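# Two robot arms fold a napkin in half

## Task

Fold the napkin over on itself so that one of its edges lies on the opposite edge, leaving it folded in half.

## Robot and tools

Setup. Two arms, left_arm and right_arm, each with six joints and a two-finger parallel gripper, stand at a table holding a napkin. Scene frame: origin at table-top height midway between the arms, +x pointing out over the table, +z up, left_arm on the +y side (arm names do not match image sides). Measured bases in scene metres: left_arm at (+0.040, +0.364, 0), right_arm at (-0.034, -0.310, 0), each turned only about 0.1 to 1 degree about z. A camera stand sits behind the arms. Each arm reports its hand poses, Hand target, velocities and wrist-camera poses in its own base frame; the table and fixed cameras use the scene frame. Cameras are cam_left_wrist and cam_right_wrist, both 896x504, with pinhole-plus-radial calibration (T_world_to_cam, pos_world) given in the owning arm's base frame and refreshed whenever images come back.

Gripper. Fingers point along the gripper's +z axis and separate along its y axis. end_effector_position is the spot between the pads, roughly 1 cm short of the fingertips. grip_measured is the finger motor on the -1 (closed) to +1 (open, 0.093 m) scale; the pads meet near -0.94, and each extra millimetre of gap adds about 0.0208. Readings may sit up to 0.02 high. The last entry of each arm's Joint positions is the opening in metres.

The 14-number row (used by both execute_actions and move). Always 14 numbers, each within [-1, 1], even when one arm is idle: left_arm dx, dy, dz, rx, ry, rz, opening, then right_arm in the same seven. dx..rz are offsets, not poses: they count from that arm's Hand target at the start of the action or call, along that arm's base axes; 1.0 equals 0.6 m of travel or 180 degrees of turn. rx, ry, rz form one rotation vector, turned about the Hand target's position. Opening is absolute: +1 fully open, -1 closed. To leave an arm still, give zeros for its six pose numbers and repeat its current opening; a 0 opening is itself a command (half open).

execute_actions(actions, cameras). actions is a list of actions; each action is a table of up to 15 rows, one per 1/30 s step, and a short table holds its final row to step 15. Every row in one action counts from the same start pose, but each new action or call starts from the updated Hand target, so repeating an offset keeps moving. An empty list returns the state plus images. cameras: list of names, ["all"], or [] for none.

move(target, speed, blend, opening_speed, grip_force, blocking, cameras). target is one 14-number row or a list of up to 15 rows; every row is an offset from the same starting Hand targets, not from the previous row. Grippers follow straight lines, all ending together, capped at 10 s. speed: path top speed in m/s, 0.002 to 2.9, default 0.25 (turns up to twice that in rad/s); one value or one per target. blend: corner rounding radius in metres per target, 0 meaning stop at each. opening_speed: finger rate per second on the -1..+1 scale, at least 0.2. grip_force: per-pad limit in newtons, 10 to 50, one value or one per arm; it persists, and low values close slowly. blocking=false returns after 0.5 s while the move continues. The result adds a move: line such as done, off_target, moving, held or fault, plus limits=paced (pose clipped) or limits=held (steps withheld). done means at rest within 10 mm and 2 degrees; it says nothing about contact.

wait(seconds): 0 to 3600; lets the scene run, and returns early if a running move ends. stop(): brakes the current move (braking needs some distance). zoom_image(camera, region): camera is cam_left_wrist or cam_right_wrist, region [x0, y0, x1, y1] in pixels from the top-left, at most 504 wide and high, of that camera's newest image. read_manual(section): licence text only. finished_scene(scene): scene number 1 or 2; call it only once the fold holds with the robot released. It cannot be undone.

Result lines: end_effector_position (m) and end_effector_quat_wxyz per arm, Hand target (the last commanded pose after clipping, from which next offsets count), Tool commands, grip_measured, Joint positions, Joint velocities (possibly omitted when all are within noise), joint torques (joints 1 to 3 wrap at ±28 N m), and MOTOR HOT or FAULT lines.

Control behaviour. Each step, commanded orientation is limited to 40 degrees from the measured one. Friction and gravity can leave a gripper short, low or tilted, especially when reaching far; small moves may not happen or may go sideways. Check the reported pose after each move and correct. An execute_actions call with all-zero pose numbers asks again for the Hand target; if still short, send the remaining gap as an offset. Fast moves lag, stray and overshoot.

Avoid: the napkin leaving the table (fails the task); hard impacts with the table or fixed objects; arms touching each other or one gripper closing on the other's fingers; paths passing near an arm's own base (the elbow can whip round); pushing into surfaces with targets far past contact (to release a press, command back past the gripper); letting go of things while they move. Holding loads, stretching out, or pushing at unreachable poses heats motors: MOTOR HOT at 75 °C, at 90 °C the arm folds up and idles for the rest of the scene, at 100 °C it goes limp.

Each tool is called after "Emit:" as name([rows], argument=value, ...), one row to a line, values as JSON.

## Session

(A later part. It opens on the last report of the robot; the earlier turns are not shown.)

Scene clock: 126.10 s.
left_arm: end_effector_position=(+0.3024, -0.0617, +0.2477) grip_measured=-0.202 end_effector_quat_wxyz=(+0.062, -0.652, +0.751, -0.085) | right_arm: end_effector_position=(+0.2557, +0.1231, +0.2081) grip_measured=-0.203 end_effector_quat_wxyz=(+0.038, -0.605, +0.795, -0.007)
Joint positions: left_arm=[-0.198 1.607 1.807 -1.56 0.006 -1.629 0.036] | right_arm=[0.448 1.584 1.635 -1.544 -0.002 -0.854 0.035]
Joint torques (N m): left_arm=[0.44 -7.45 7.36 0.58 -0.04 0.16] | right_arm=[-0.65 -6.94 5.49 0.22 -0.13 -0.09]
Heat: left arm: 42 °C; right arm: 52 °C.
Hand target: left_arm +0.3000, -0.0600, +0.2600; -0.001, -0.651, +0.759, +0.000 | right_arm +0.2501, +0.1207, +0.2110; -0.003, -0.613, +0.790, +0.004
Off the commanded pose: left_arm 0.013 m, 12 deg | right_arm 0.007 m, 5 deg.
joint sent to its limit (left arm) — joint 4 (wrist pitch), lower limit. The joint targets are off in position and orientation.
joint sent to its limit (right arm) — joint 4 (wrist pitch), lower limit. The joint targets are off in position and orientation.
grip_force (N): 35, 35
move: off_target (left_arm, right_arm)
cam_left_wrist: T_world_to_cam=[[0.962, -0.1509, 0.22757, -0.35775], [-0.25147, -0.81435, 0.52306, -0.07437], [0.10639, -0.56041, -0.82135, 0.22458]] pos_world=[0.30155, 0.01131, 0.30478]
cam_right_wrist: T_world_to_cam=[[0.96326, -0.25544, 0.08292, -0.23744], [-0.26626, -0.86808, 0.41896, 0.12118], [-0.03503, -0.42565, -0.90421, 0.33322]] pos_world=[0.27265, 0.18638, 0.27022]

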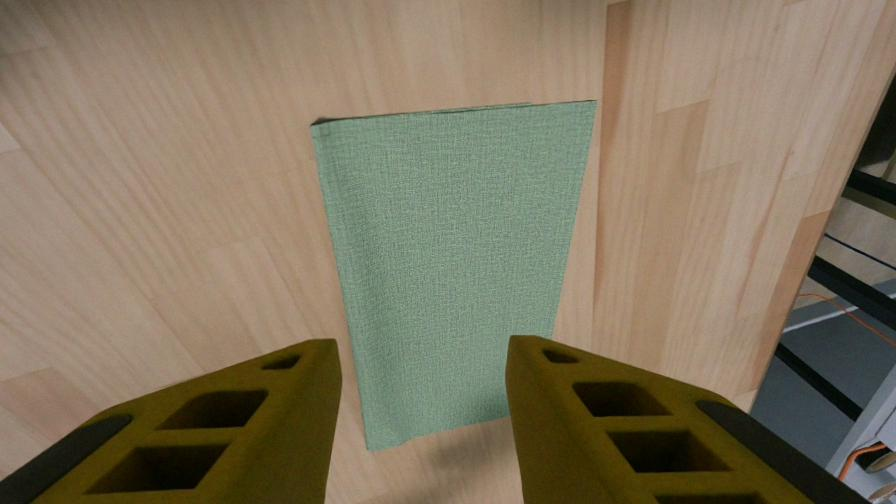

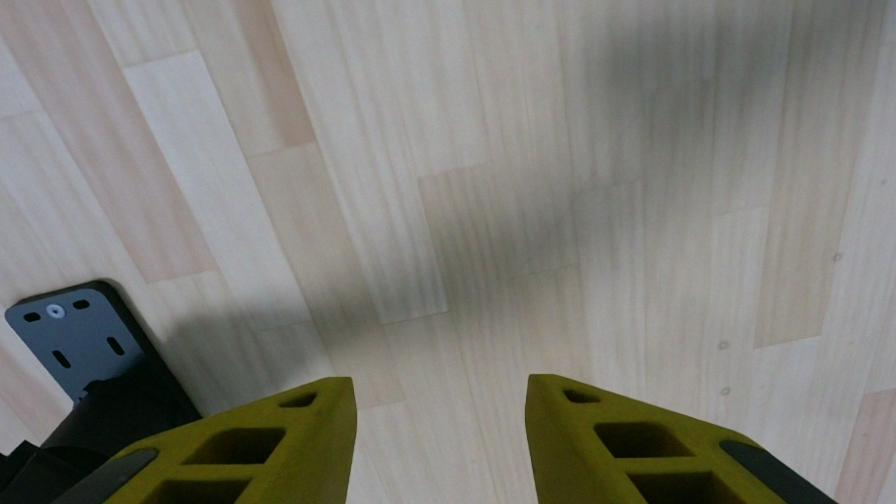

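Emit:
move(target=[-0.0083, -0.071, -0.3283, 0, 0, 0, -0.4, 0.1303, 0.2327, -0.2433, 0, 0, 0, -0.4], speed=0.25, cameras=["all"])

Scene clock: 137.23 s.
left_arm: end_effector_position=(+0.2884, -0.1008, +0.0629) grip_measured=-0.398 end_effector_quat_wxyz=(-0.009, -0.646, +0.764, +0.009) | right_arm: end_effector_position=(+0.3213, +0.2494, +0.0566) grip_measured=-0.397 end_effector_quat_wxyz=(-0.027, -0.617, +0.786, +0.001)
Joint positions: left_arm=[-0.333 1.756 1.244 -1.084 0.006 -1.737 0.026] | right_arm=[0.659 2.174 1.806 -1.258 -0.002 -0.672 0.026]
Joint torques (N m): left_arm=[-0.47 -6.75 5.59 0.47 -0.05 -0.08] | right_arm=[0.01 -11.38 8.46 0.32 -0.14 0.23]
Heat: left arm: 41 °C; right arm: 47 °C.
Hand target: left_arm +0.2950, -0.1026, +0.0631; -0.001, -0.651, +0.759, +0.000 | right_arm +0.3282, +0.2603, +0.0650; -0.003, -0.613, +0.790, +0.004
Off the commanded pose: left_arm 0.007 m, 2 deg | right_arm 0.015 m, 3 deg.
grip_force (N): 35, 35
move: off_target (right_arm)
cam_left_wrist: T_world_to_cam=[[0.98302, -0.18338, -0.00685, -0.30277], [-0.15237, -0.83648, 0.52639, -0.04414], [-0.10226, -0.51641, -0.85022, 0.11884]] pos_world=[0.30305, -0.03107, 0.1222]
cam_right_wrist: T_world_to_cam=[[0.97427, -0.22514, -0.01064, -0.2616], [-0.18942, -0.84345, 0.5027, 0.27617], [-0.12215, -0.48775, -0.8644, 0.29351]] pos_world=[0.34304, 0.3172, 0.11209]

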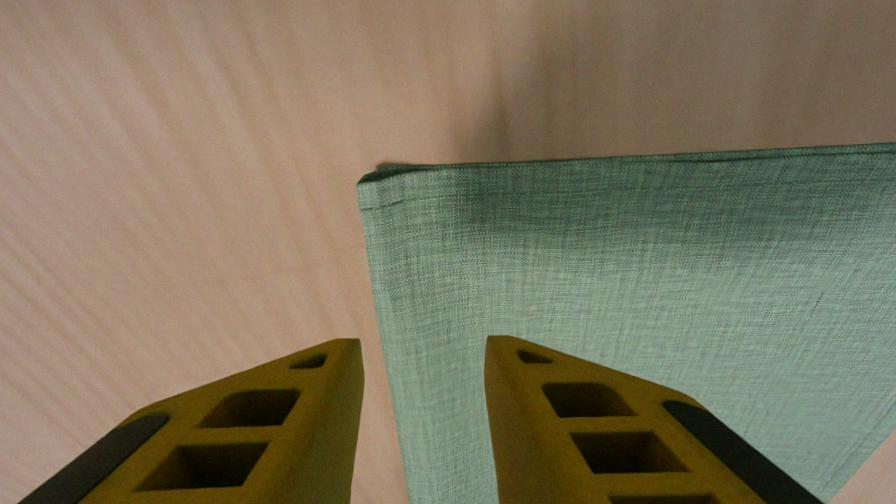

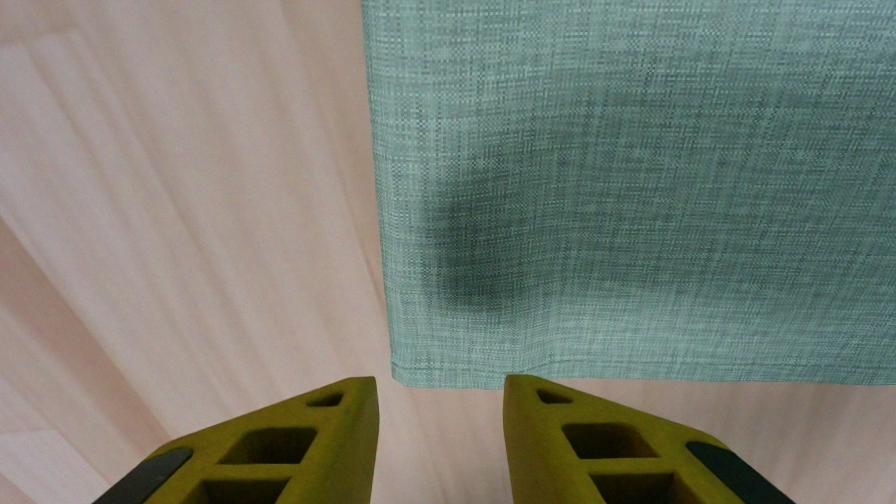

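Emit:
move([
  [0.0083, -0.0017, -0.07, 0, 0, 0, -0.4, 0.0082, -0.0018, -0.065, 0, 0, 0, -0.4],
  [0.0083, -0.0017, -0.0952, 0, 0, 0, -0.4, 0.0082, -0.0018, -0.0933, 0, 0, 0, -0.4],
  [0.0083, -0.0017, -0.0952, 0, 0, 0, -1, 0.0082, -0.0018, -0.0933, 0, 0, 0, -1],
], speed=[0.15, 0.05, 0.05], blend=[0.005, 0, 0], opening_speed=0.5, cameras=["all"])

Scene clock: 141.63 s.
left_arm: end_effector_position=(+0.2998, -0.1037, +0.0115) grip_measured=-0.990 end_effector_quat_wxyz=(-0.002, -0.647, +0.763, -0.003) | right_arm: end_effector_position=(+0.3332, +0.2505, +0.0165) grip_measured=-0.984 end_effector_quat_wxyz=(-0.013, -0.611, +0.792, -0.007)
Joint positions: left_arm=[-0.33 1.844 1.135 -0.859 0.006 -1.737 0] | right_arm=[0.65 2.219 1.717 -1.095 0.013 -0.664 0]
Joint torques (N m): left_arm=[-0.27 -6.16 4.4 0.45 -0.05 -0.05] | right_arm=[-0.03 -10.47 4.34 0.67 -0.28 0.13]
Heat: left arm: 40 °C; right arm: 47 °C.
Hand target: left_arm +0.3000, -0.1036, +0.0059; -0.001, -0.651, +0.759, +0.000 | right_arm +0.3332, +0.2592, +0.0090; -0.003, -0.613, +0.790, +0.004
Off the commanded pose: left_arm 0.006 m, 1 deg | right_arm 0.011 m, 2 deg.
grip_force (N): 35, 35
move: off_target (right_arm); target 3's new opening was sent with right_arm's hand 0.014 m and 3 deg from that target
cam_left_wrist: T_world_to_cam=[[0.98338, -0.18025, 0.02192, -0.31492], [-0.16432, -0.83197, 0.52993, -0.01374], [-0.07728, -0.52472, -0.84776, 0.06643]] pos_world=[0.31256, -0.03334, 0.0705]
cam_right_wrist: T_world_to_cam=[[0.97033, -0.24097, 0.01991, -0.26852], [-0.21939, -0.84281, 0.49147, 0.30957], [-0.10165, -0.48125, -0.87067, 0.25239]] pos_world=[0.35413, 0.31767, 0.07295]

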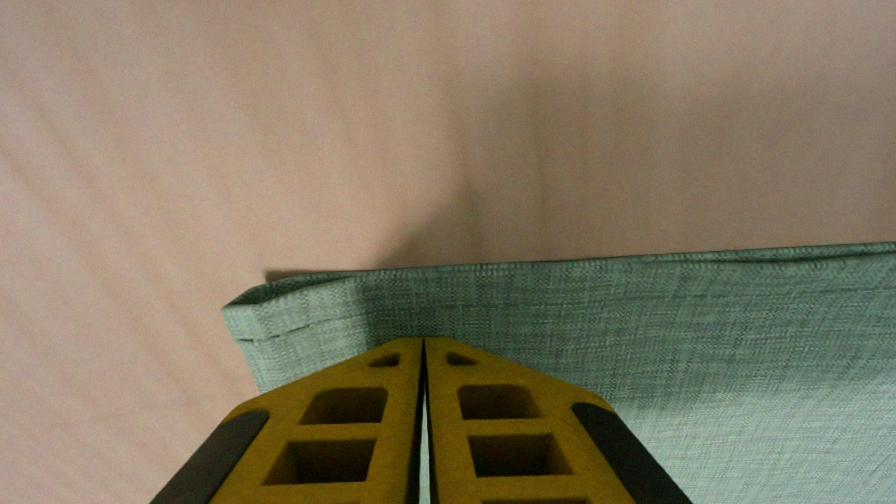

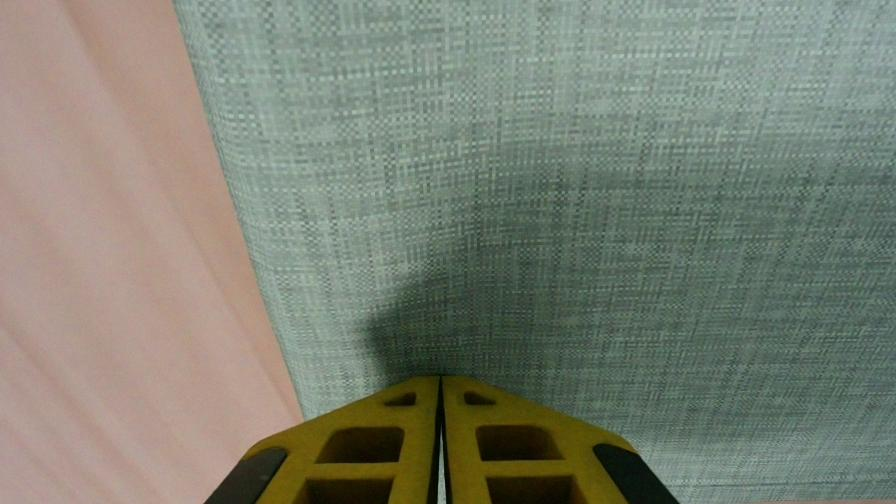

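Emit:
move([
  [0, 0, 0.0583, 0, 0, 0, -1, 0, 0, 0.0583, 0, 0, 0, -1],
  [-0.0433, 0.0077, 0.0583, 0, 0, 0, -0.1, -0.037, 0.0055, 0.0583, 0, 0, 0, -0.1],
  [-0.0433, 0.0077, -0.0165, 0, 0, 0, -0.1, -0.037, 0.0055, -0.015, 0, 0, 0, -0.1],
], speed=[0.15, 0.15, 0.08], blend=[0.01, 0, 0], cameras=["all"])

Scene clock: 147.87 s.
left_arm: end_effector_position=(+0.2646, -0.0962, +0.0112) grip_measured=-0.102 end_effector_quat_wxyz=(-0.012, -0.646, +0.763, +0.014) | right_arm: end_effector_position=(+0.3042, +0.2557, +0.0157) grip_measured=-0.103 end_effector_quat_wxyz=(-0.020, -0.617, +0.786, -0.003)
Joint positions: left_arm=[-0.345 1.755 1.02 -0.872 0.006 -1.749 0.04] | right_arm=[0.701 2.159 1.616 -1.069 0.004 -0.63 0.04]
Joint torques (N m): left_arm=[-0.49 -3.85 2.52 1.24 -0.04 -0.07] | right_arm=[-0.28 -8.9 2.97 1.08 -0.2 0.19]
Heat: left arm: 40 °C; right arm: 48 °C.
Hand target: left_arm +0.2740, -0.0990, -0.0040; -0.001, -0.651, +0.759, +0.000 | right_arm +0.3110, +0.2625, +0.0000; -0.003, -0.613, +0.790, +0.004
Off the commanded pose: left_arm 0.018 m, 2 deg | right_arm 0.018 m, 2 deg.
grip_force (N): 35, 35
move: off_target (left_arm, right_arm); target 2's new opening was sent with right_arm's hand 0.018 m and 2 deg from that target
cam_left_wrist: T_world_to_cam=[[0.98289, -0.18335, -0.01747, -0.27876], [-0.1471, -0.83853, 0.52462, -0.01819], [-0.11084, -0.51308, -0.85116, 0.07734]] pos_world=[0.27988, -0.02668, 0.07051]
cam_right_wrist: T_world_to_cam=[[0.97439, -0.22481, 0.00434, -0.24435], [-0.19712, -0.84475, 0.49753, 0.30155], [-0.10818, -0.48565, -0.86743, 0.2543]] pos_world=[0.32505, 0.3233, 0.07162]

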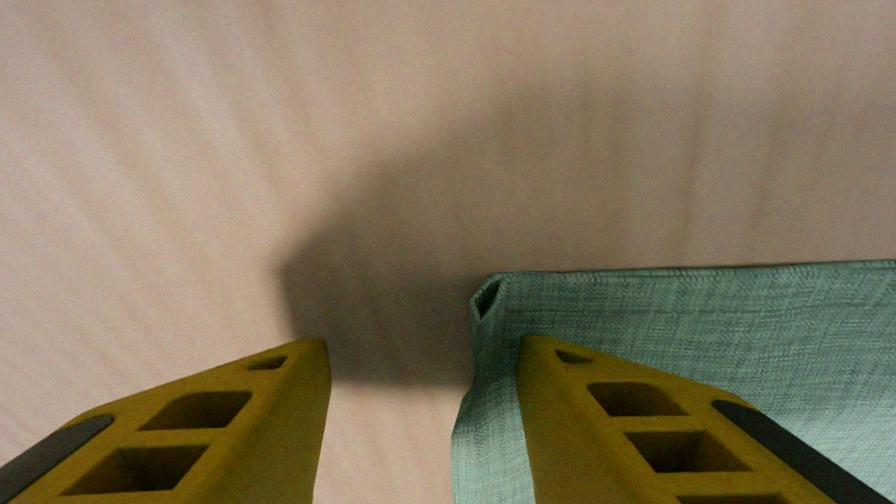

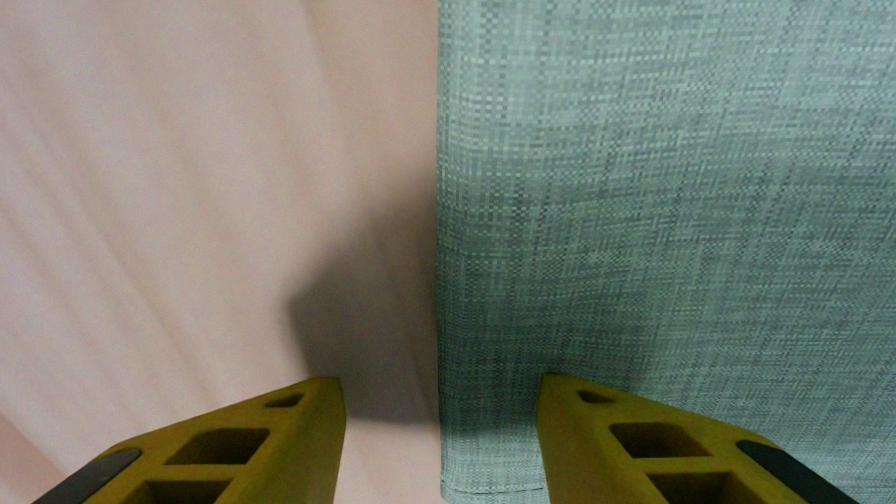

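Emit:
move([
  [0.015, -0.0022, 0.0267, 0, 0, 0, -0.1, 0, 0, 0, 0, 0, 0, -0.1],
  [0.015, -0.0022, -0.0033, 0, 0, 0, -0.1, 0, 0, 0, 0, 0, 0, -0.1],
  [0.015, -0.0022, -0.0033, 0, 0, 0, -1, 0, 0, 0, 0, 0, 0, -1],
], speed=[0.1, 0.08, 0.05], opening_speed=0.5, cameras=["all"])

Scene clock: 152.33 s.
left_arm: end_effector_position=(+0.2797, -0.0992, +0.0102) grip_measured=-0.988 end_effector_quat_wxyz=(+0.000, -0.649, +0.761, -0.006) | right_arm: end_effector_position=(+0.3168, +0.2544, +0.0155) grip_measured=-0.984 end_effector_quat_wxyz=(-0.002, -0.612, +0.791, -0.014)
Joint positions: left_arm=[-0.337 1.77 1.036 -0.826 0.006 -1.749 0] | right_arm=[0.688 2.159 1.616 -1.032 0.029 -0.629 0]
Joint torques (N m): left_arm=[0.08 -2.4 4.04 0.83 -0.05 -0.01] | right_arm=[0.18 -8.91 3.15 0.76 -0.4 0.2]
Heat: left arm: 39 °C; right arm: 48 °C.
Hand target: left_arm +0.2830, -0.1003, -0.0059; -0.001, -0.651, +0.759, +0.000 | right_arm +0.3110, +0.2625, +0.0000; -0.003, -0.613, +0.790, +0.004
Off the commanded pose: left_arm 0.017 m, 1 deg | right_arm 0.018 m, 2 deg.
grip_force (N): 35, 35
move: off_target (left_arm); target 3's new opening was sent with left_arm's hand 0.025 m and 3 deg from that target
cam_left_wrist: T_world_to_cam=[[0.98405, -0.17568, 0.02792, -0.29403], [-0.16353, -0.83163, 0.5307, -0.01277], [-0.07001, -0.5268, -0.8471, 0.06388]] pos_world=[0.29172, -0.02863, 0.0691]
cam_right_wrist: T_world_to_cam=[[0.97023, -0.23777, 0.04605, -0.25295], [-0.22987, -0.84422, 0.4842, 0.31344], [-0.07625, -0.48037, -0.87375, 0.24358]] pos_world=[0.33605, 0.32148, 0.0727]

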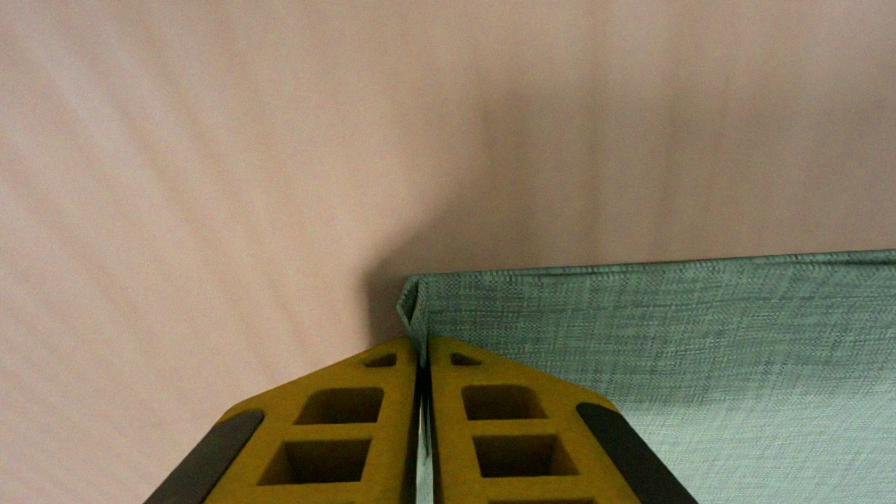

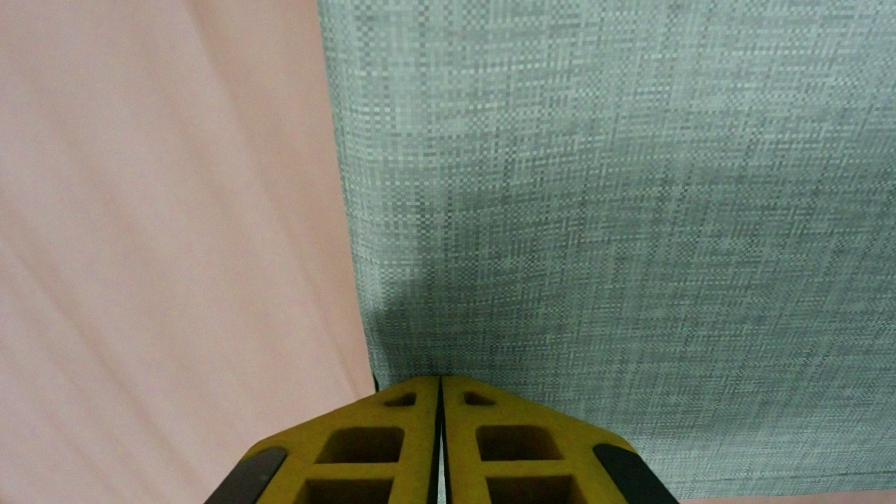

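Emit:
move([
  [0, 0, 0, 0, 0, 0, -1, 0, 0.003, 0.0417, -0.0072, -0.0268, 0, -1],
  [0, 0, 0, 0, 0, 0, -1, 0, 0.003, 0.0417, -0.0072, -0.0268, 0, -0.1],
  [0, 0, 0, 0, 0, 0, -1, 0, 0.003, -0.005, -0.0072, -0.0268, 0, -0.1],
], speed=[0.12, 0.1, 0.1], cameras=["cam_right_wrist"])

Scene clock: 156.07 s.
left_arm: end_effector_position=(+0.2797, -0.0992, +0.0102) grip_measured=-0.988 end_effector_quat_wxyz=(+0.000, -0.649, +0.761, -0.006) | right_arm: end_effector_position=(+0.3144, +0.2570, +0.0159) grip_measured=-0.103 end_effector_quat_wxyz=(+0.021, -0.614, +0.788, -0.038)
Joint positions: left_arm=[-0.337 1.77 1.036 -0.826 0.006 -1.749 0] | right_arm=[0.718 2.119 1.552 -0.965 0.078 -0.609 0.04]
Joint torques (N m): left_arm=[0.08 -2.39 4.04 0.83 -0.05 -0.01] | right_arm=[0.59 -8.13 2.56 1.04 -0.17 0.23]
Heat: left arm: 38 °C; right arm: 48 °C.
Hand target: left_arm +0.2830, -0.1003, -0.0059; -0.001, -0.651, +0.759, +0.000 | right_arm +0.3110, +0.2643, -0.0030; +0.023, -0.613, +0.790, -0.030
Off the commanded pose: left_arm 0.017 m, 1 deg | right_arm 0.021 m, 1 deg.
grip_force (N): 35, 35
move: off_target (right_arm); target 2's new opening was sent with right_arm's hand 0.012 m and 2 deg from that target
cam_right_wrist: T_world_to_cam=[[0.96705, -0.22904, 0.11116, -0.25223], [-0.25413, -0.84205, 0.47578, 0.32213], [-0.01538, -0.48835, -0.87251, 0.22794]] pos_world=[0.32929, 0.32479, 0.07365]

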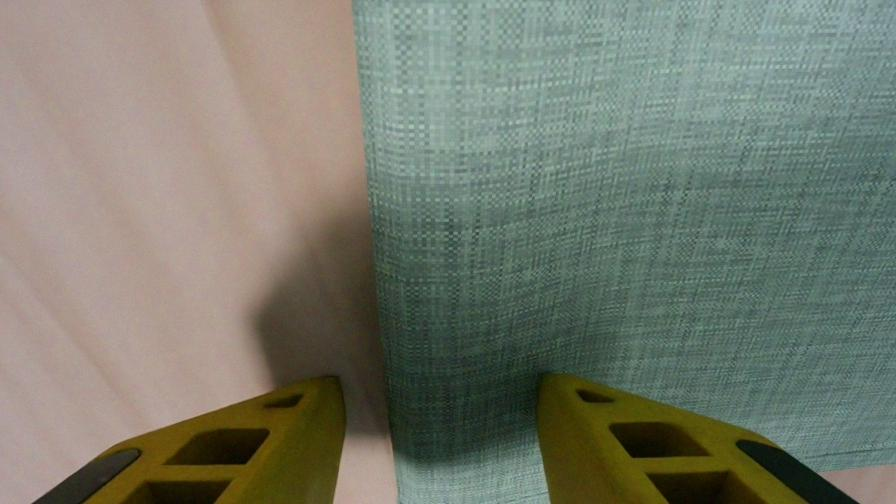

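Emit:
move(target=[0, 0, 0, 0, 0, 0, -1, 0, 0, 0, 0, 0, 0, -1], opening_speed=0.5, cameras=["cam_right_wrist"])

Emit:
zoom_image(camera="cam_right_wrist", region=[300, 280, 560, 500])

Scene clock: 159.23 s.
left_arm: end_effector_position=(+0.2797, -0.0992, +0.0102) grip_measured=-0.988 end_effector_quat_wxyz=(+0.000, -0.649, +0.761, -0.006) | right_arm: end_effector_position=(+0.3061, +0.2606, +0.0153) grip_measured=-0.984 end_effector_quat_wxyz=(+0.016, -0.621, +0.783, -0.034)
Joint positions: left_arm=[-0.337 1.77 1.036 -0.826 0.006 -1.749 0] | right_arm=[0.734 2.115 1.543 -0.971 0.07 -0.609 0]
Joint torques (N m): left_arm=[0.08 -2.39 4.05 0.83 -0.05 -0.01] | right_arm=[-0.18 -7.77 3.33 1.09 -0.1 0.23]
Heat: left arm: 37 °C; right arm: 47 °C.
Hand target: left_arm +0.2830, -0.1003, -0.0059; -0.001, -0.651, +0.759, +0.000 | right_arm +0.3110, +0.2643, -0.0030; +0.023, -0.613, +0.790, -0.030
Off the commanded pose: left_arm 0.017 m, 1 deg | right_arm 0.019 m, 2 deg.
grip_force (N): 35, 35
move: done
cam_right_wrist: T_world_to_cam=[[0.9722, -0.21231, 0.09873, -0.24921], [-0.23341, -0.8455, 0.48025, 0.31778], [-0.01848, -0.48995, -0.87156, 0.23032]] pos_world=[0.32071, 0.32863, 0.07273]

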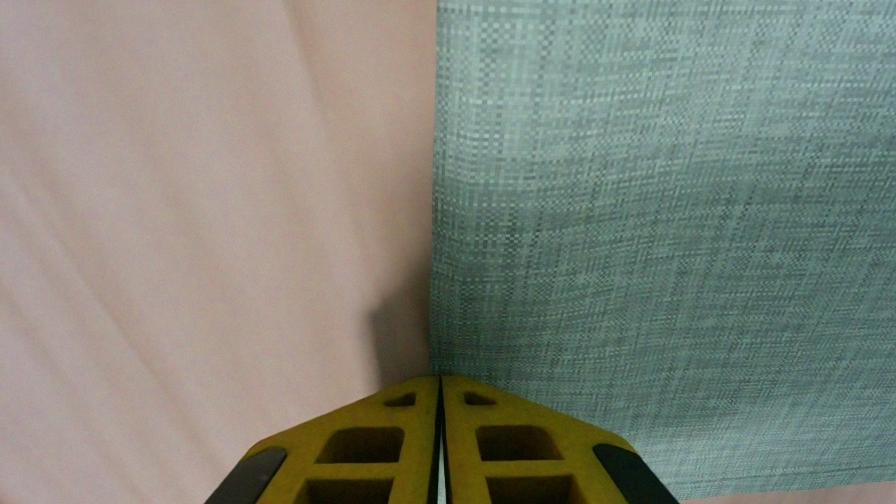

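Scaled by 1.938 from the camera's image (finer frame: 1280x720).

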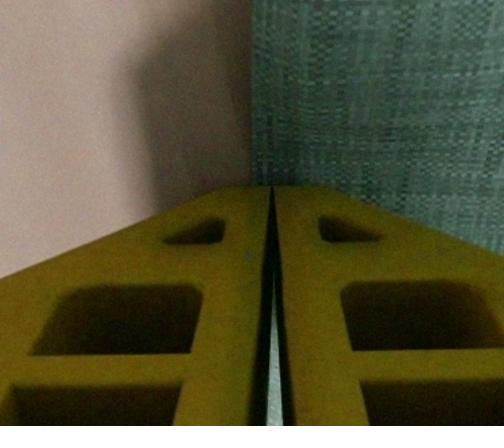

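Emit:
move([
  [0, 0, 0, 0, 0, 0, -1, -0.0107, 0.005, 0.045, 0.0042, 0.0156, 0, -1],
  [0, 0, 0, 0, 0, 0, -1, -0.0107, 0.005, 0.045, 0.0042, 0.0156, 0, -0.1],
  [0, 0, 0, 0, 0, 0, -1, -0.0107, 0.005, -0.0067, 0.0042, 0.0156, 0, -0.1],
], speed=[0.12, 0.1, 0.1], cameras=["cam_right_wrist"])

Scene clock: 163.73 s.
left_arm: end_effector_position=(+0.2797, -0.0992, +0.0102) grip_measured=-0.988 end_effector_quat_wxyz=(+0.000, -0.649, +0.761, -0.006) | right_arm: end_effector_position=(+0.3012, +0.2634, +0.0150) grip_measured=-0.103 end_effector_quat_wxyz=(+0.003, -0.622, +0.783, -0.019)
Joint positions: left_arm=[-0.337 1.77 1.036 -0.826 0.006 -1.749 0] | right_arm=[0.734 2.13 1.567 -1.004 0.038 -0.607 0.04]
Joint velocities: left_arm=[within noise] | right_arm=[-0.002 -0.012 0.007 -0.007 -0.154 -0.007 -0.001]
Joint torques (N m): left_arm=[0.09 -2.4 4.05 0.83 -0.05 -0.01] | right_arm=[-0.34 -7.54 2.51 1.13 -0.2 0.21]
Heat: left arm: 37 °C; right arm: 47 °C.
Hand target: left_arm +0.2830, -0.1003, -0.0059; -0.001, -0.651, +0.759, +0.000 | right_arm +0.3045, +0.2673, -0.0070; +0.008, -0.613, +0.790, -0.010
Off the commanded pose: left_arm 0.017 m, 1 deg | right_arm 0.023 m, 2 deg.
grip_force (N): 35, 35
move: off_target (right_arm)
cam_right_wrist: T_world_to_cam=[[0.97512, -0.21384, 0.05844, -0.24361], [-0.2151, -0.84897, 0.48268, 0.31459], [-0.0536, -0.48324, -0.87384, 0.24014]] pos_world=[0.31809, 0.33103, 0.07223]

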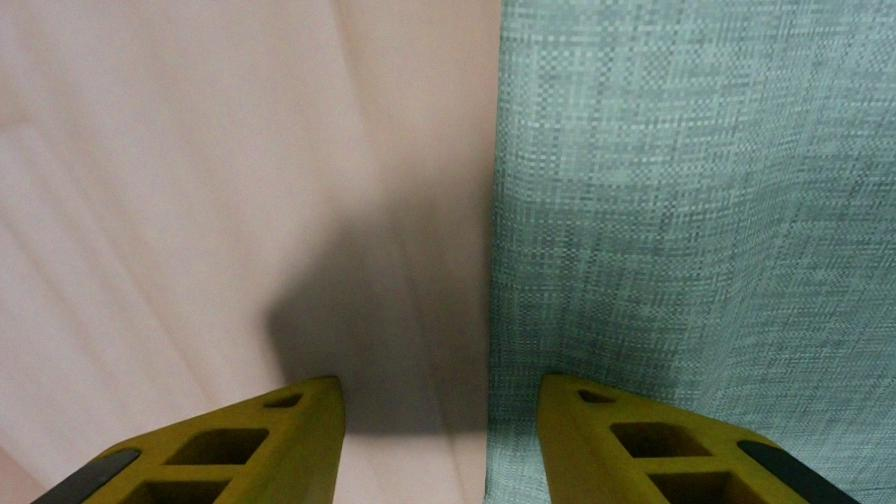

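Emit:
move([
  [0, 0, 0, 0, 0, 0, -1, 0.0155, -0.004, 0.025, 0, 0, 0, -0.1],
  [0, 0, 0, 0, 0, 0, -1, 0.0155, -0.004, -0.0017, 0, 0, 0, -0.1],
  [0, 0, 0, 0, 0, 0, -1, 0.0155, -0.004, -0.0017, 0, 0, 0, -1],
], speed=[0.1, 0.08, 0.05], opening_speed=0.5, cameras=["cam_right_wrist"])

Emit:
zoom_image(camera="cam_right_wrist", region=[300, 280, 560, 500])

Scene clock: 168.10 s.
left_arm: end_effector_position=(+0.2797, -0.0992, +0.0102) grip_measured=-0.988 end_effector_quat_wxyz=(+0.000, -0.649, +0.761, -0.006) | right_arm: end_effector_position=(+0.3160, +0.2608, +0.0154) grip_measured=-0.984 end_effector_quat_wxyz=(+0.019, -0.607, +0.794, -0.019)
Joint positions: left_arm=[-0.337 1.77 1.036 -0.826 0.006 -1.749 0] | right_arm=[0.707 2.136 1.578 -0.977 0.041 -0.6 0]
Joint torques (N m): left_arm=[0.08 -2.39 4.04 0.83 -0.05 -0.01] | right_arm=[-0.35 -6.41 4.1 0.83 -0.23 0]
Heat: left arm: 36 °C; right arm: 45 °C.
Hand target: left_arm +0.2830, -0.1003, -0.0059; -0.001, -0.651, +0.759, +0.000 | right_arm +0.3138, +0.2649, -0.0080; +0.008, -0.613, +0.790, -0.010
Off the commanded pose: left_arm 0.017 m, 1 deg | right_arm 0.024 m, 2 deg.
grip_force (N): 35, 35
move: off_target (right_arm); target 3's new opening was sent with right_arm's hand 0.026 m and 1 deg from that target
cam_right_wrist: T_world_to_cam=[[0.96511, -0.24946, 0.07957, -0.24645], [-0.25755, -0.84966, 0.46016, 0.32922], [-0.04718, -0.4646, -0.88426, 0.23335]] pos_world=[0.33365, 0.32666, 0.07446]

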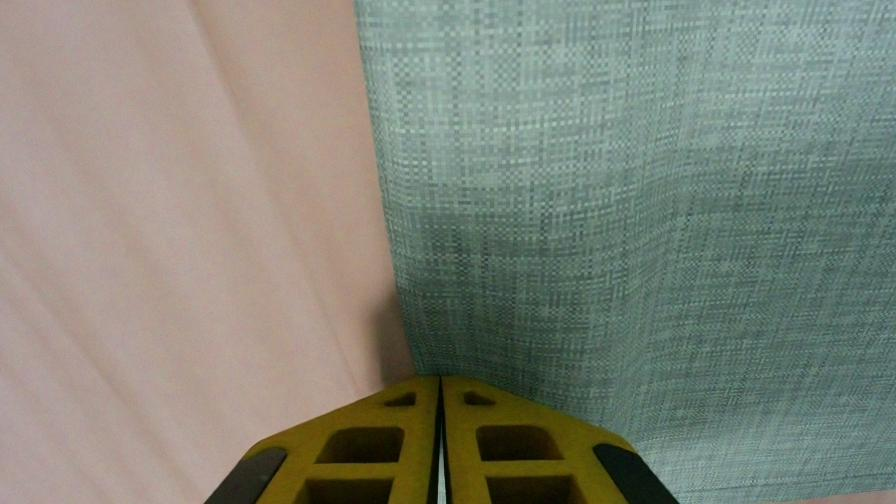

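Scaled by 1.938 from the camera's image (finer frame: 1280x720).

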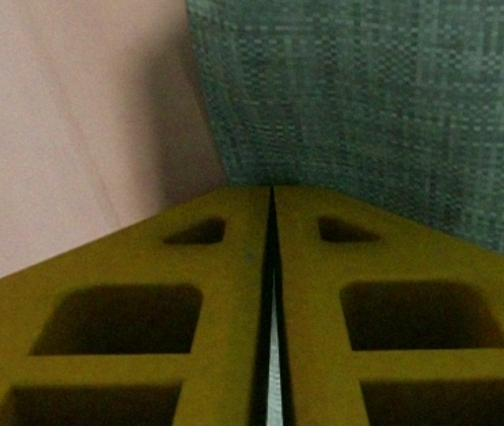

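Emit:
move([
  [0, 0, 0, 0, 0, 0, -0.2, 0, 0, 0, 0, 0, 0, -1],
  [0, 0, 0.1333, 0, 0, 0, -0.2, 0, 0, 0.1333, 0, 0, 0, -1],
  [0.2983, 0.008, 0.1515, 0, 0, -0.5033, -0.2, 0.2793, -0.094, 0.16, 0.0325, -0.052, -0.4826, -0.2],
], speed=[0.1, 0.15, 0.4], blend=[0, 0.02, 0], cameras=["all"])

Scene clock: 176.20 s.
left_arm: end_effector_position=(+0.4571, -0.0966, +0.0824) grip_measured=-0.202 end_effector_quat_wxyz=(-0.006, +0.076, +0.997, -0.003) | right_arm: end_effector_position=(+0.4789, +0.2142, +0.0839) grip_measured=-0.203 end_effector_quat_wxyz=(+0.088, +0.088, +0.992, -0.010)
Joint positions: left_arm=[-0.206 2.436 2.355 -1.501 0.008 -0.054 0.036] | right_arm=[0.455 2.659 2.771 -1.543 0.108 0.625 0.035]
Joint torques (N m): left_arm=[0.46 -10.95 8.61 0.18 -0.03 0.14] | right_arm=[-0.5 -13.29 8.53 0.34 0.14 0.23]
Heat: left arm: 36 °C; right arm: 46 °C.
Hand target: left_arm +0.4620, -0.0955, +0.0850; +0.000, +0.082, +0.997, +0.000 | right_arm +0.4814, +0.2085, +0.0880; +0.086, +0.101, +0.991, -0.022
Off the commanded pose: left_arm 0.006 m, 1 deg | right_arm 0.007 m, 2 deg.
joint sent to its limit (right arm) — joint 4 (wrist pitch), lower limit. The joint targets are off in position, not in orientation.
grip_force (N): 35, 35
move: done
cam_left_wrist: T_world_to_cam=[[-0.16793, -0.98545, 0.02606, -0.02175], [-0.8308, 0.15571, 0.53434, 0.3801], [-0.53063, 0.06808, -0.84486, 0.4066]] pos_world=[0.52789, -0.1083, 0.14098]
cam_right_wrist: T_world_to_cam=[[-0.16864, -0.98513, 0.03284, 0.28369], [-0.93737, 0.17059, 0.30371, 0.42034], [-0.30479, 0.02044, -0.9522, 0.30515]] pos_world=[0.53486, 0.20153, 0.15359]

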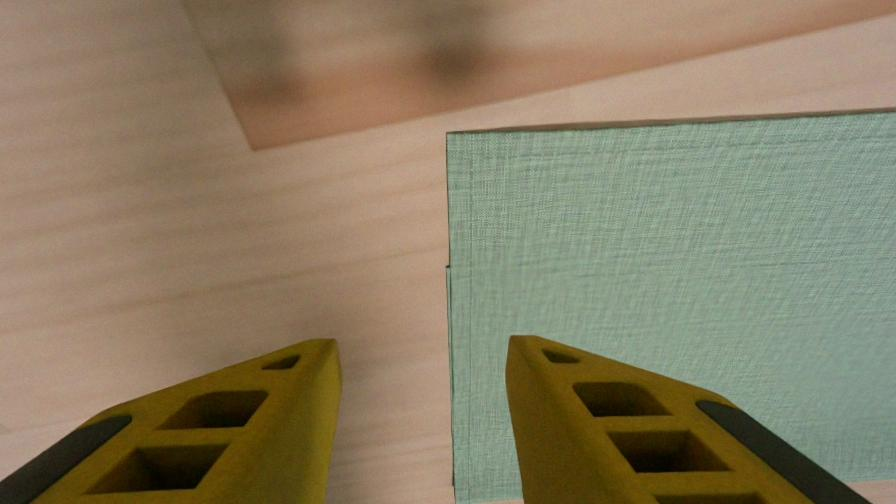

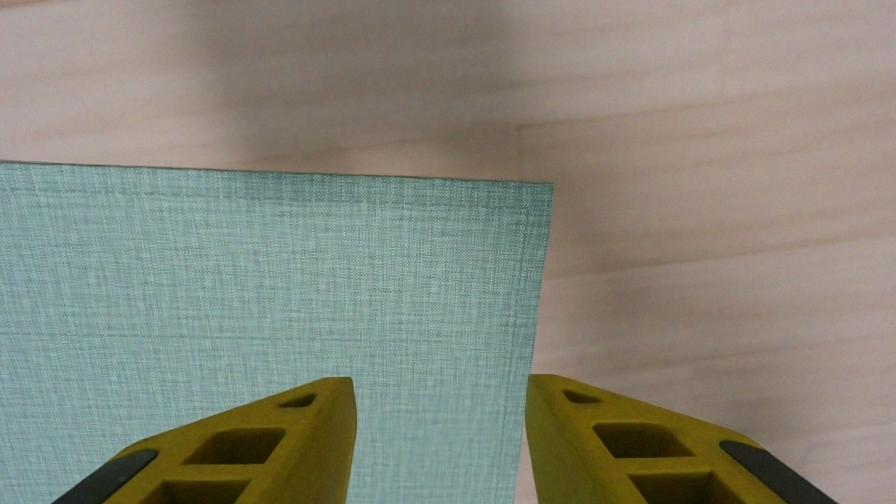

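Emit:
move(target=[0.0155, -0.0142, -0.0883, 0, 0, 0, -0.2, 0.0113, -0.0678, -0.0883, 0, 0, 0, -0.2], speed=0.15, cameras=["all"])

Scene clock: 179.63 s.
left_arm: end_effector_position=(+0.4649, -0.0997, +0.0343) grip_measured=-0.202 end_effector_quat_wxyz=(-0.013, +0.077, +0.997, -0.002) | right_arm: end_effector_position=(+0.4763, +0.1640, +0.0197) grip_measured=-0.203 end_effector_quat_wxyz=(+0.050, +0.106, +0.993, -0.033)
Joint positions: left_arm=[-0.209 2.486 2.255 -1.365 0.008 -0.054 0.036] | right_arm=[0.366 2.537 2.285 -1.261 0.104 0.575 0.035]
Joint torques (N m): left_arm=[-0.69 -11.9 5.9 0.59 -0.04 0] | right_arm=[-0.44 -16.83 4.98 0.93 0.09 -0.07]
Heat: left arm: 37 °C; right arm: 48 °C.
Hand target: left_arm +0.4713, -0.1040, +0.0320; +0.000, +0.082, +0.997, +0.000 | right_arm +0.4882, +0.1679, +0.0350; +0.086, +0.101, +0.991, -0.022
Off the commanded pose: left_arm 0.008 m, 2 deg | right_arm 0.020 m, 4 deg.
grip_force (N): 35, 35
move: off_target (right_arm)
cam_left_wrist: T_world_to_cam=[[-0.17067, -0.985, 0.02554, -0.02094], [-0.82303, 0.15676, 0.54595, 0.40884], [-0.54176, 0.07215, -0.83743, 0.37566]] pos_world=[0.53643, -0.11182, 0.09193]
cam_right_wrist: T_world_to_cam=[[-0.20323, -0.97572, 0.08165, 0.24989], [-0.9029, 0.21902, 0.36988, 0.42032], [-0.37878, 0.00145, -0.92549, 0.28206]] pos_world=[0.53712, 0.15136, 0.08517]

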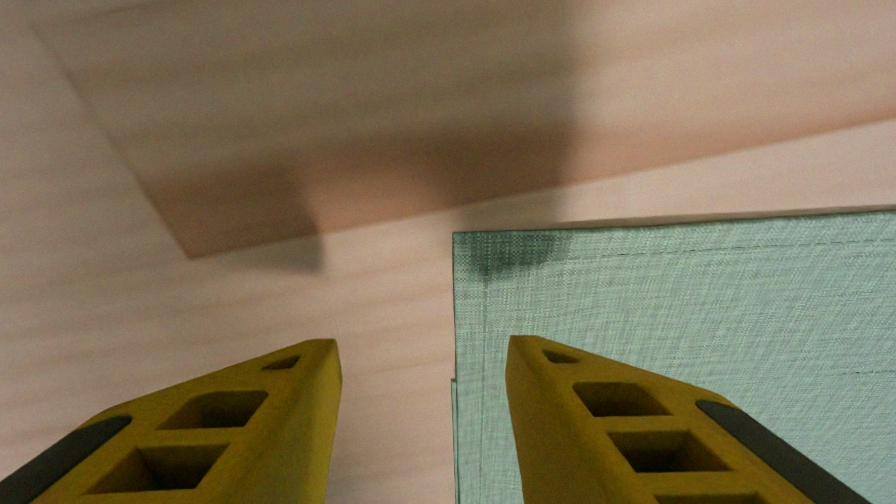

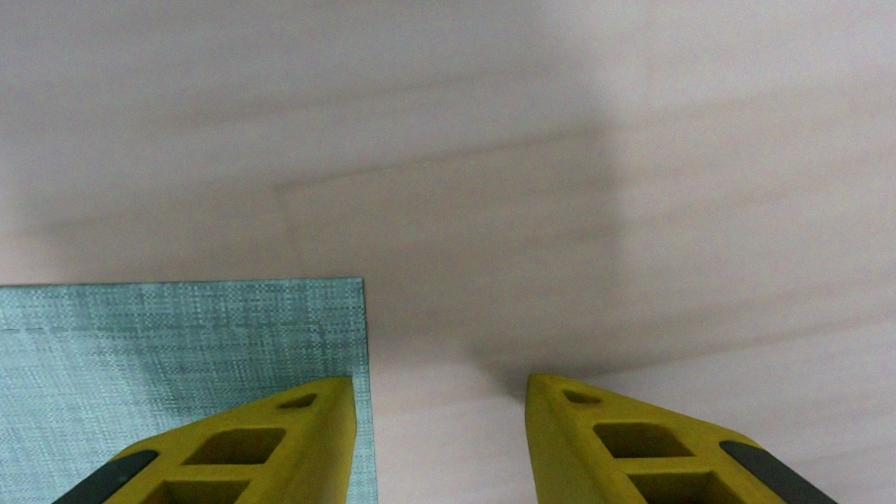

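Emit:
move(target=[0, -0.0128, -0.015, 0, 0, 0, -0.2, 0.0132, 0.0237, 0.018, 0, 0, 0, -0.2], speed=0.1, cameras=["all"])

Scene clock: 183.80 s.
left_arm: end_effector_position=(+0.4672, -0.1082, +0.0315) grip_measured=-0.202 end_effector_quat_wxyz=(-0.004, +0.087, +0.996, +0.000) | right_arm: end_effector_position=(+0.4951, +0.1799, +0.0396) grip_measured=-0.203 end_effector_quat_wxyz=(+0.080, +0.100, +0.992, -0.017)
Joint positions: left_arm=[-0.227 2.486 2.244 -1.337 0.001 -0.054 0.036] | right_arm=[0.382 2.595 2.468 -1.317 0.104 0.575 0.035]
Joint torques (N m): left_arm=[-0.2 -10.99 5.39 0.63 -0.04 -0.07] | right_arm=[-0.01 -13.53 9.13 0.31 0.11 0.14]
Heat: left arm: 39 °C; right arm: 49 °C.
Hand target: left_arm +0.4713, -0.1117, +0.0230; +0.000, +0.082, +0.997, +0.000 | right_arm +0.4961, +0.1821, +0.0458; +0.086, +0.101, +0.991, -0.022
Off the commanded pose: left_arm 0.010 m, 1 deg | right_arm 0.007 m, 1 deg.
grip_force (N): 35, 35
move: done
cam_left_wrist: T_world_to_cam=[[-0.18923, -0.98173, 0.02008, -0.01959], [-0.82963, 0.17079, 0.53156, 0.41862], [-0.52527, 0.08393, -0.84679, 0.36907]] pos_world=[0.53746, -0.1217, 0.09039]
cam_right_wrist: T_world_to_cam=[[-0.19225, -0.98031, 0.04511, 0.26438], [-0.92769, 0.19654, 0.31744, 0.44485], [-0.32006, 0.01918, -0.9472, 0.27615]] pos_world=[0.5519, 0.16645, 0.10843]

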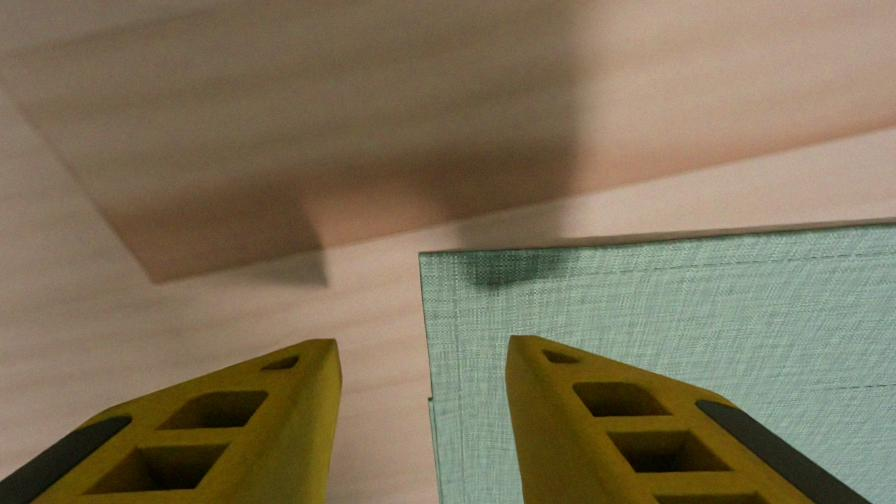

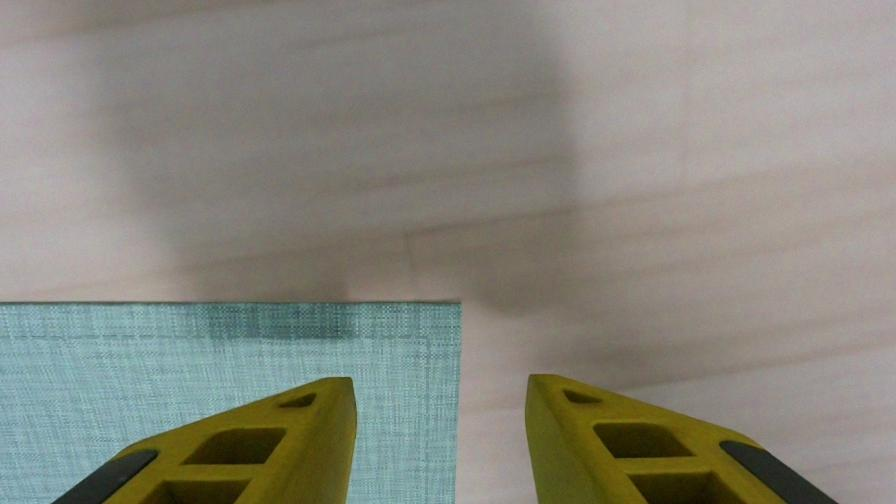

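Emit:
move([
  [0, 0, 0, 0, 0, 0, -0.2, -0.0163, -0.005, -0.01, 0, 0, 0, -0.2],
  [0, 0, -0.0417, 0, 0, 0, -0.2, -0.0163, -0.005, -0.05, 0, 0, 0, -0.2],
], speed=[0.1, 0.08], cameras=["all"])

Scene clock: 186.17 s.
left_arm: end_effector_position=(+0.4651, -0.1087, +0.0121) grip_measured=-0.202 end_effector_quat_wxyz=(-0.009, +0.083, +0.996, +0.002) | right_arm: end_effector_position=(+0.4774, +0.1734, +0.0189) grip_measured=-0.203 end_effector_quat_wxyz=(+0.062, +0.098, +0.993, -0.027)
Joint positions: left_arm=[-0.23 2.492 2.178 -1.274 -0.002 -0.063 0.036] | right_arm=[0.383 2.523 2.254 -1.218 0.105 0.575 0.035]
Joint torques (N m): left_arm=[-0.18 -10.82 3.9 0.95 0 -0.06] | right_arm=[0.17 -13.86 4.05 1.15 0.11 0.16]
Heat: left arm: 39 °C; right arm: 49 °C.
Hand target: left_arm +0.4713, -0.1117, -0.0020; +0.000, +0.082, +0.997, +0.000 | right_arm +0.4863, +0.1791, +0.0158; +0.086, +0.101, +0.991, -0.022
Off the commanded pose: left_arm 0.016 m, 1 deg | right_arm 0.011 m, 3 deg.
grip_force (N): 35, 35
move: off_target (left_arm, right_arm)
cam_left_wrist: T_world_to_cam=[[-0.18306, -0.98296, 0.0165, -0.02305], [-0.82621, 0.16292, 0.53929, 0.42484], [-0.53279, 0.08509, -0.84196, 0.35511]] pos_world=[0.53599, -0.12209, 0.07025]
cam_right_wrist: T_world_to_cam=[[-0.18874, -0.97961, 0.06885, 0.25326], [-0.91534, 0.20089, 0.349, 0.42901], [-0.35572, 0.00285, -0.93459, 0.27069]] pos_world=[0.53678, 0.16114, 0.08582]

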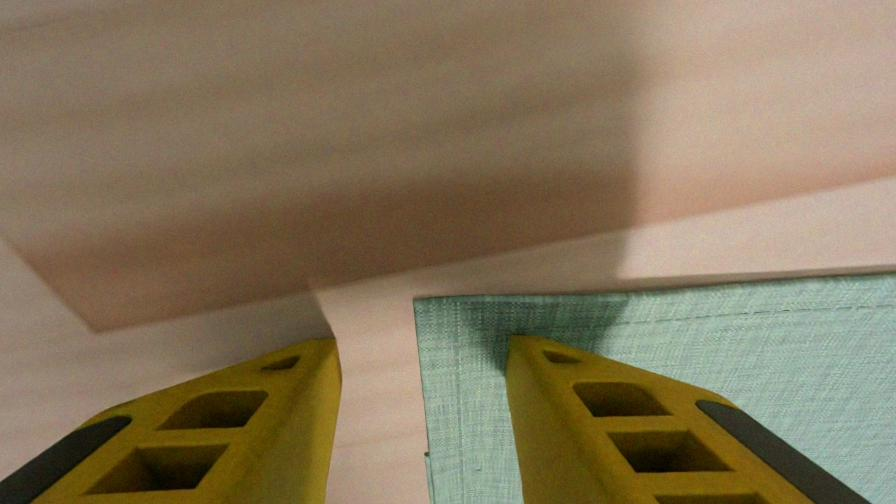

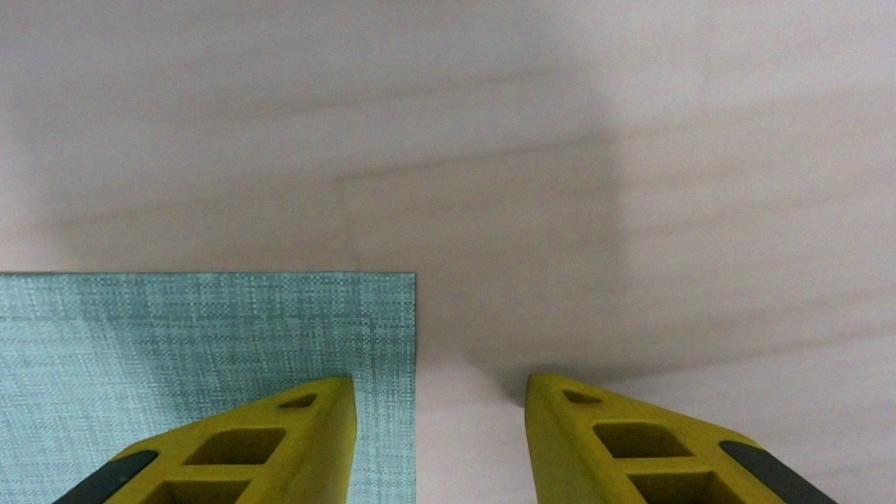

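Emit:
move(target=[0, 0, 0, 0, 0, 0, -1, 0, 0, -0.008, 0, 0, 0, -1], opening_speed=0.5, cameras=["all"])

Scene clock: 188.93 s.
left_arm: end_effector_position=(+0.4639, -0.1182, +0.0121) grip_measured=-0.990 end_effector_quat_wxyz=(-0.008, +0.089, +0.996, -0.011) | right_arm: end_effector_position=(+0.4808, +0.1869, +0.0187) grip_measured=-0.984 end_effector_quat_wxyz=(+0.077, +0.089, +0.993, -0.015)
Joint positions: left_arm=[-0.241 2.492 2.178 -1.27 0.024 -0.063 0] | right_arm=[0.403 2.515 2.236 -1.169 0.099 0.575 0]
Joint torques (N m): left_arm=[0.38 -10.81 3.97 0.89 -0.2 -0.06] | right_arm=[-0.94 -13.26 4.01 0.92 0.15 0.15]
Heat: left arm: 40 °C; right arm: 49 °C.
Hand target: left_arm +0.4713, -0.1117, -0.0020; +0.000, +0.082, +0.997, +0.000 | right_arm +0.4863, +0.1791, +0.0110; +0.086, +0.101, +0.991, -0.022
Off the commanded pose: left_arm 0.017 m, 2 deg | right_arm 0.012 m, 2 deg.
grip_force (N): 35, 35
move: off_target (right_arm)
cam_left_wrist: T_world_to_cam=[[-0.19323, -0.98022, 0.04277, -0.02785], [-0.82356, 0.18573, 0.53595, 0.42688], [-0.5333, 0.06834, -0.84316, 0.35364]] pos_world=[0.53478, -0.13075, 0.07058]
cam_right_wrist: T_world_to_cam=[[-0.17035, -0.98445, 0.04299, 0.25973], [-0.93032, 0.17506, 0.32227, 0.44198], [-0.32478, 0.0149, -0.94567, 0.25467]] pos_world=[0.53814, 0.17452, 0.08723]

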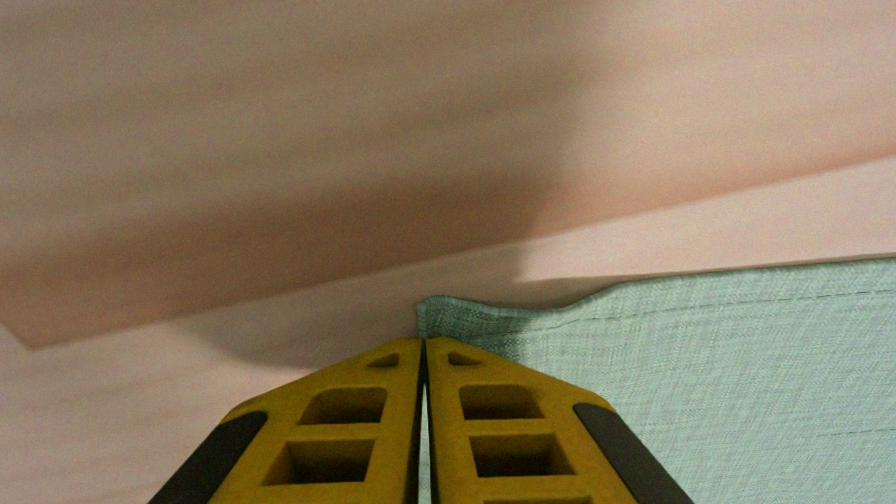

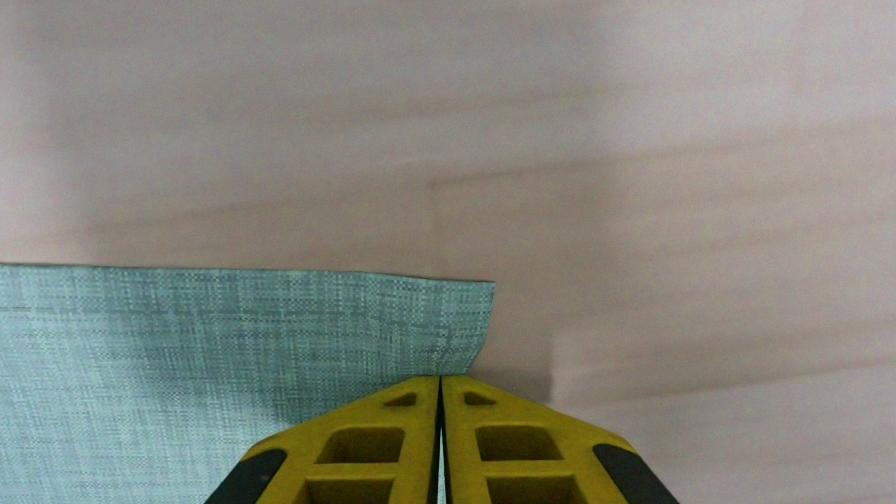

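Emit:
zoom_image(camera="cam_right_wrist", region=[340, 260, 560, 480])

Emit:
zoom_image(camera="cam_left_wrist", region=[340, 260, 640, 460])

Scaled by 2.291 from the camera's image (finer frame: 1280x720).

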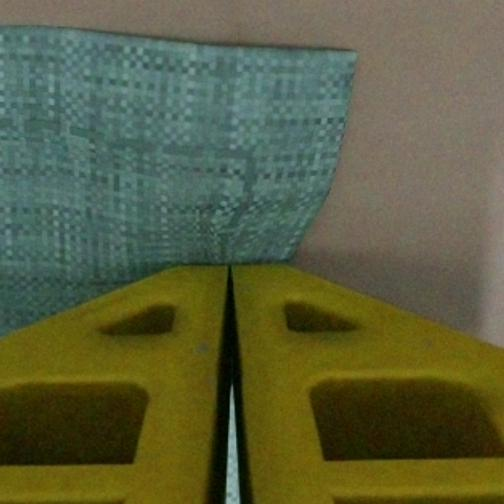

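Scaled by 1.680 from the camera's image (finer frame: 1280x720).

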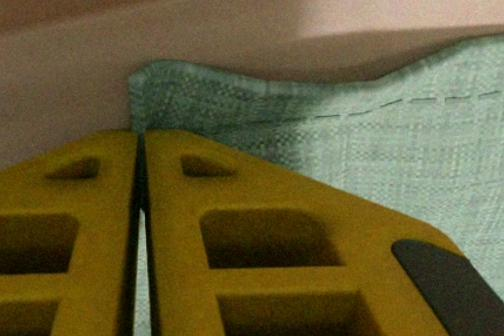

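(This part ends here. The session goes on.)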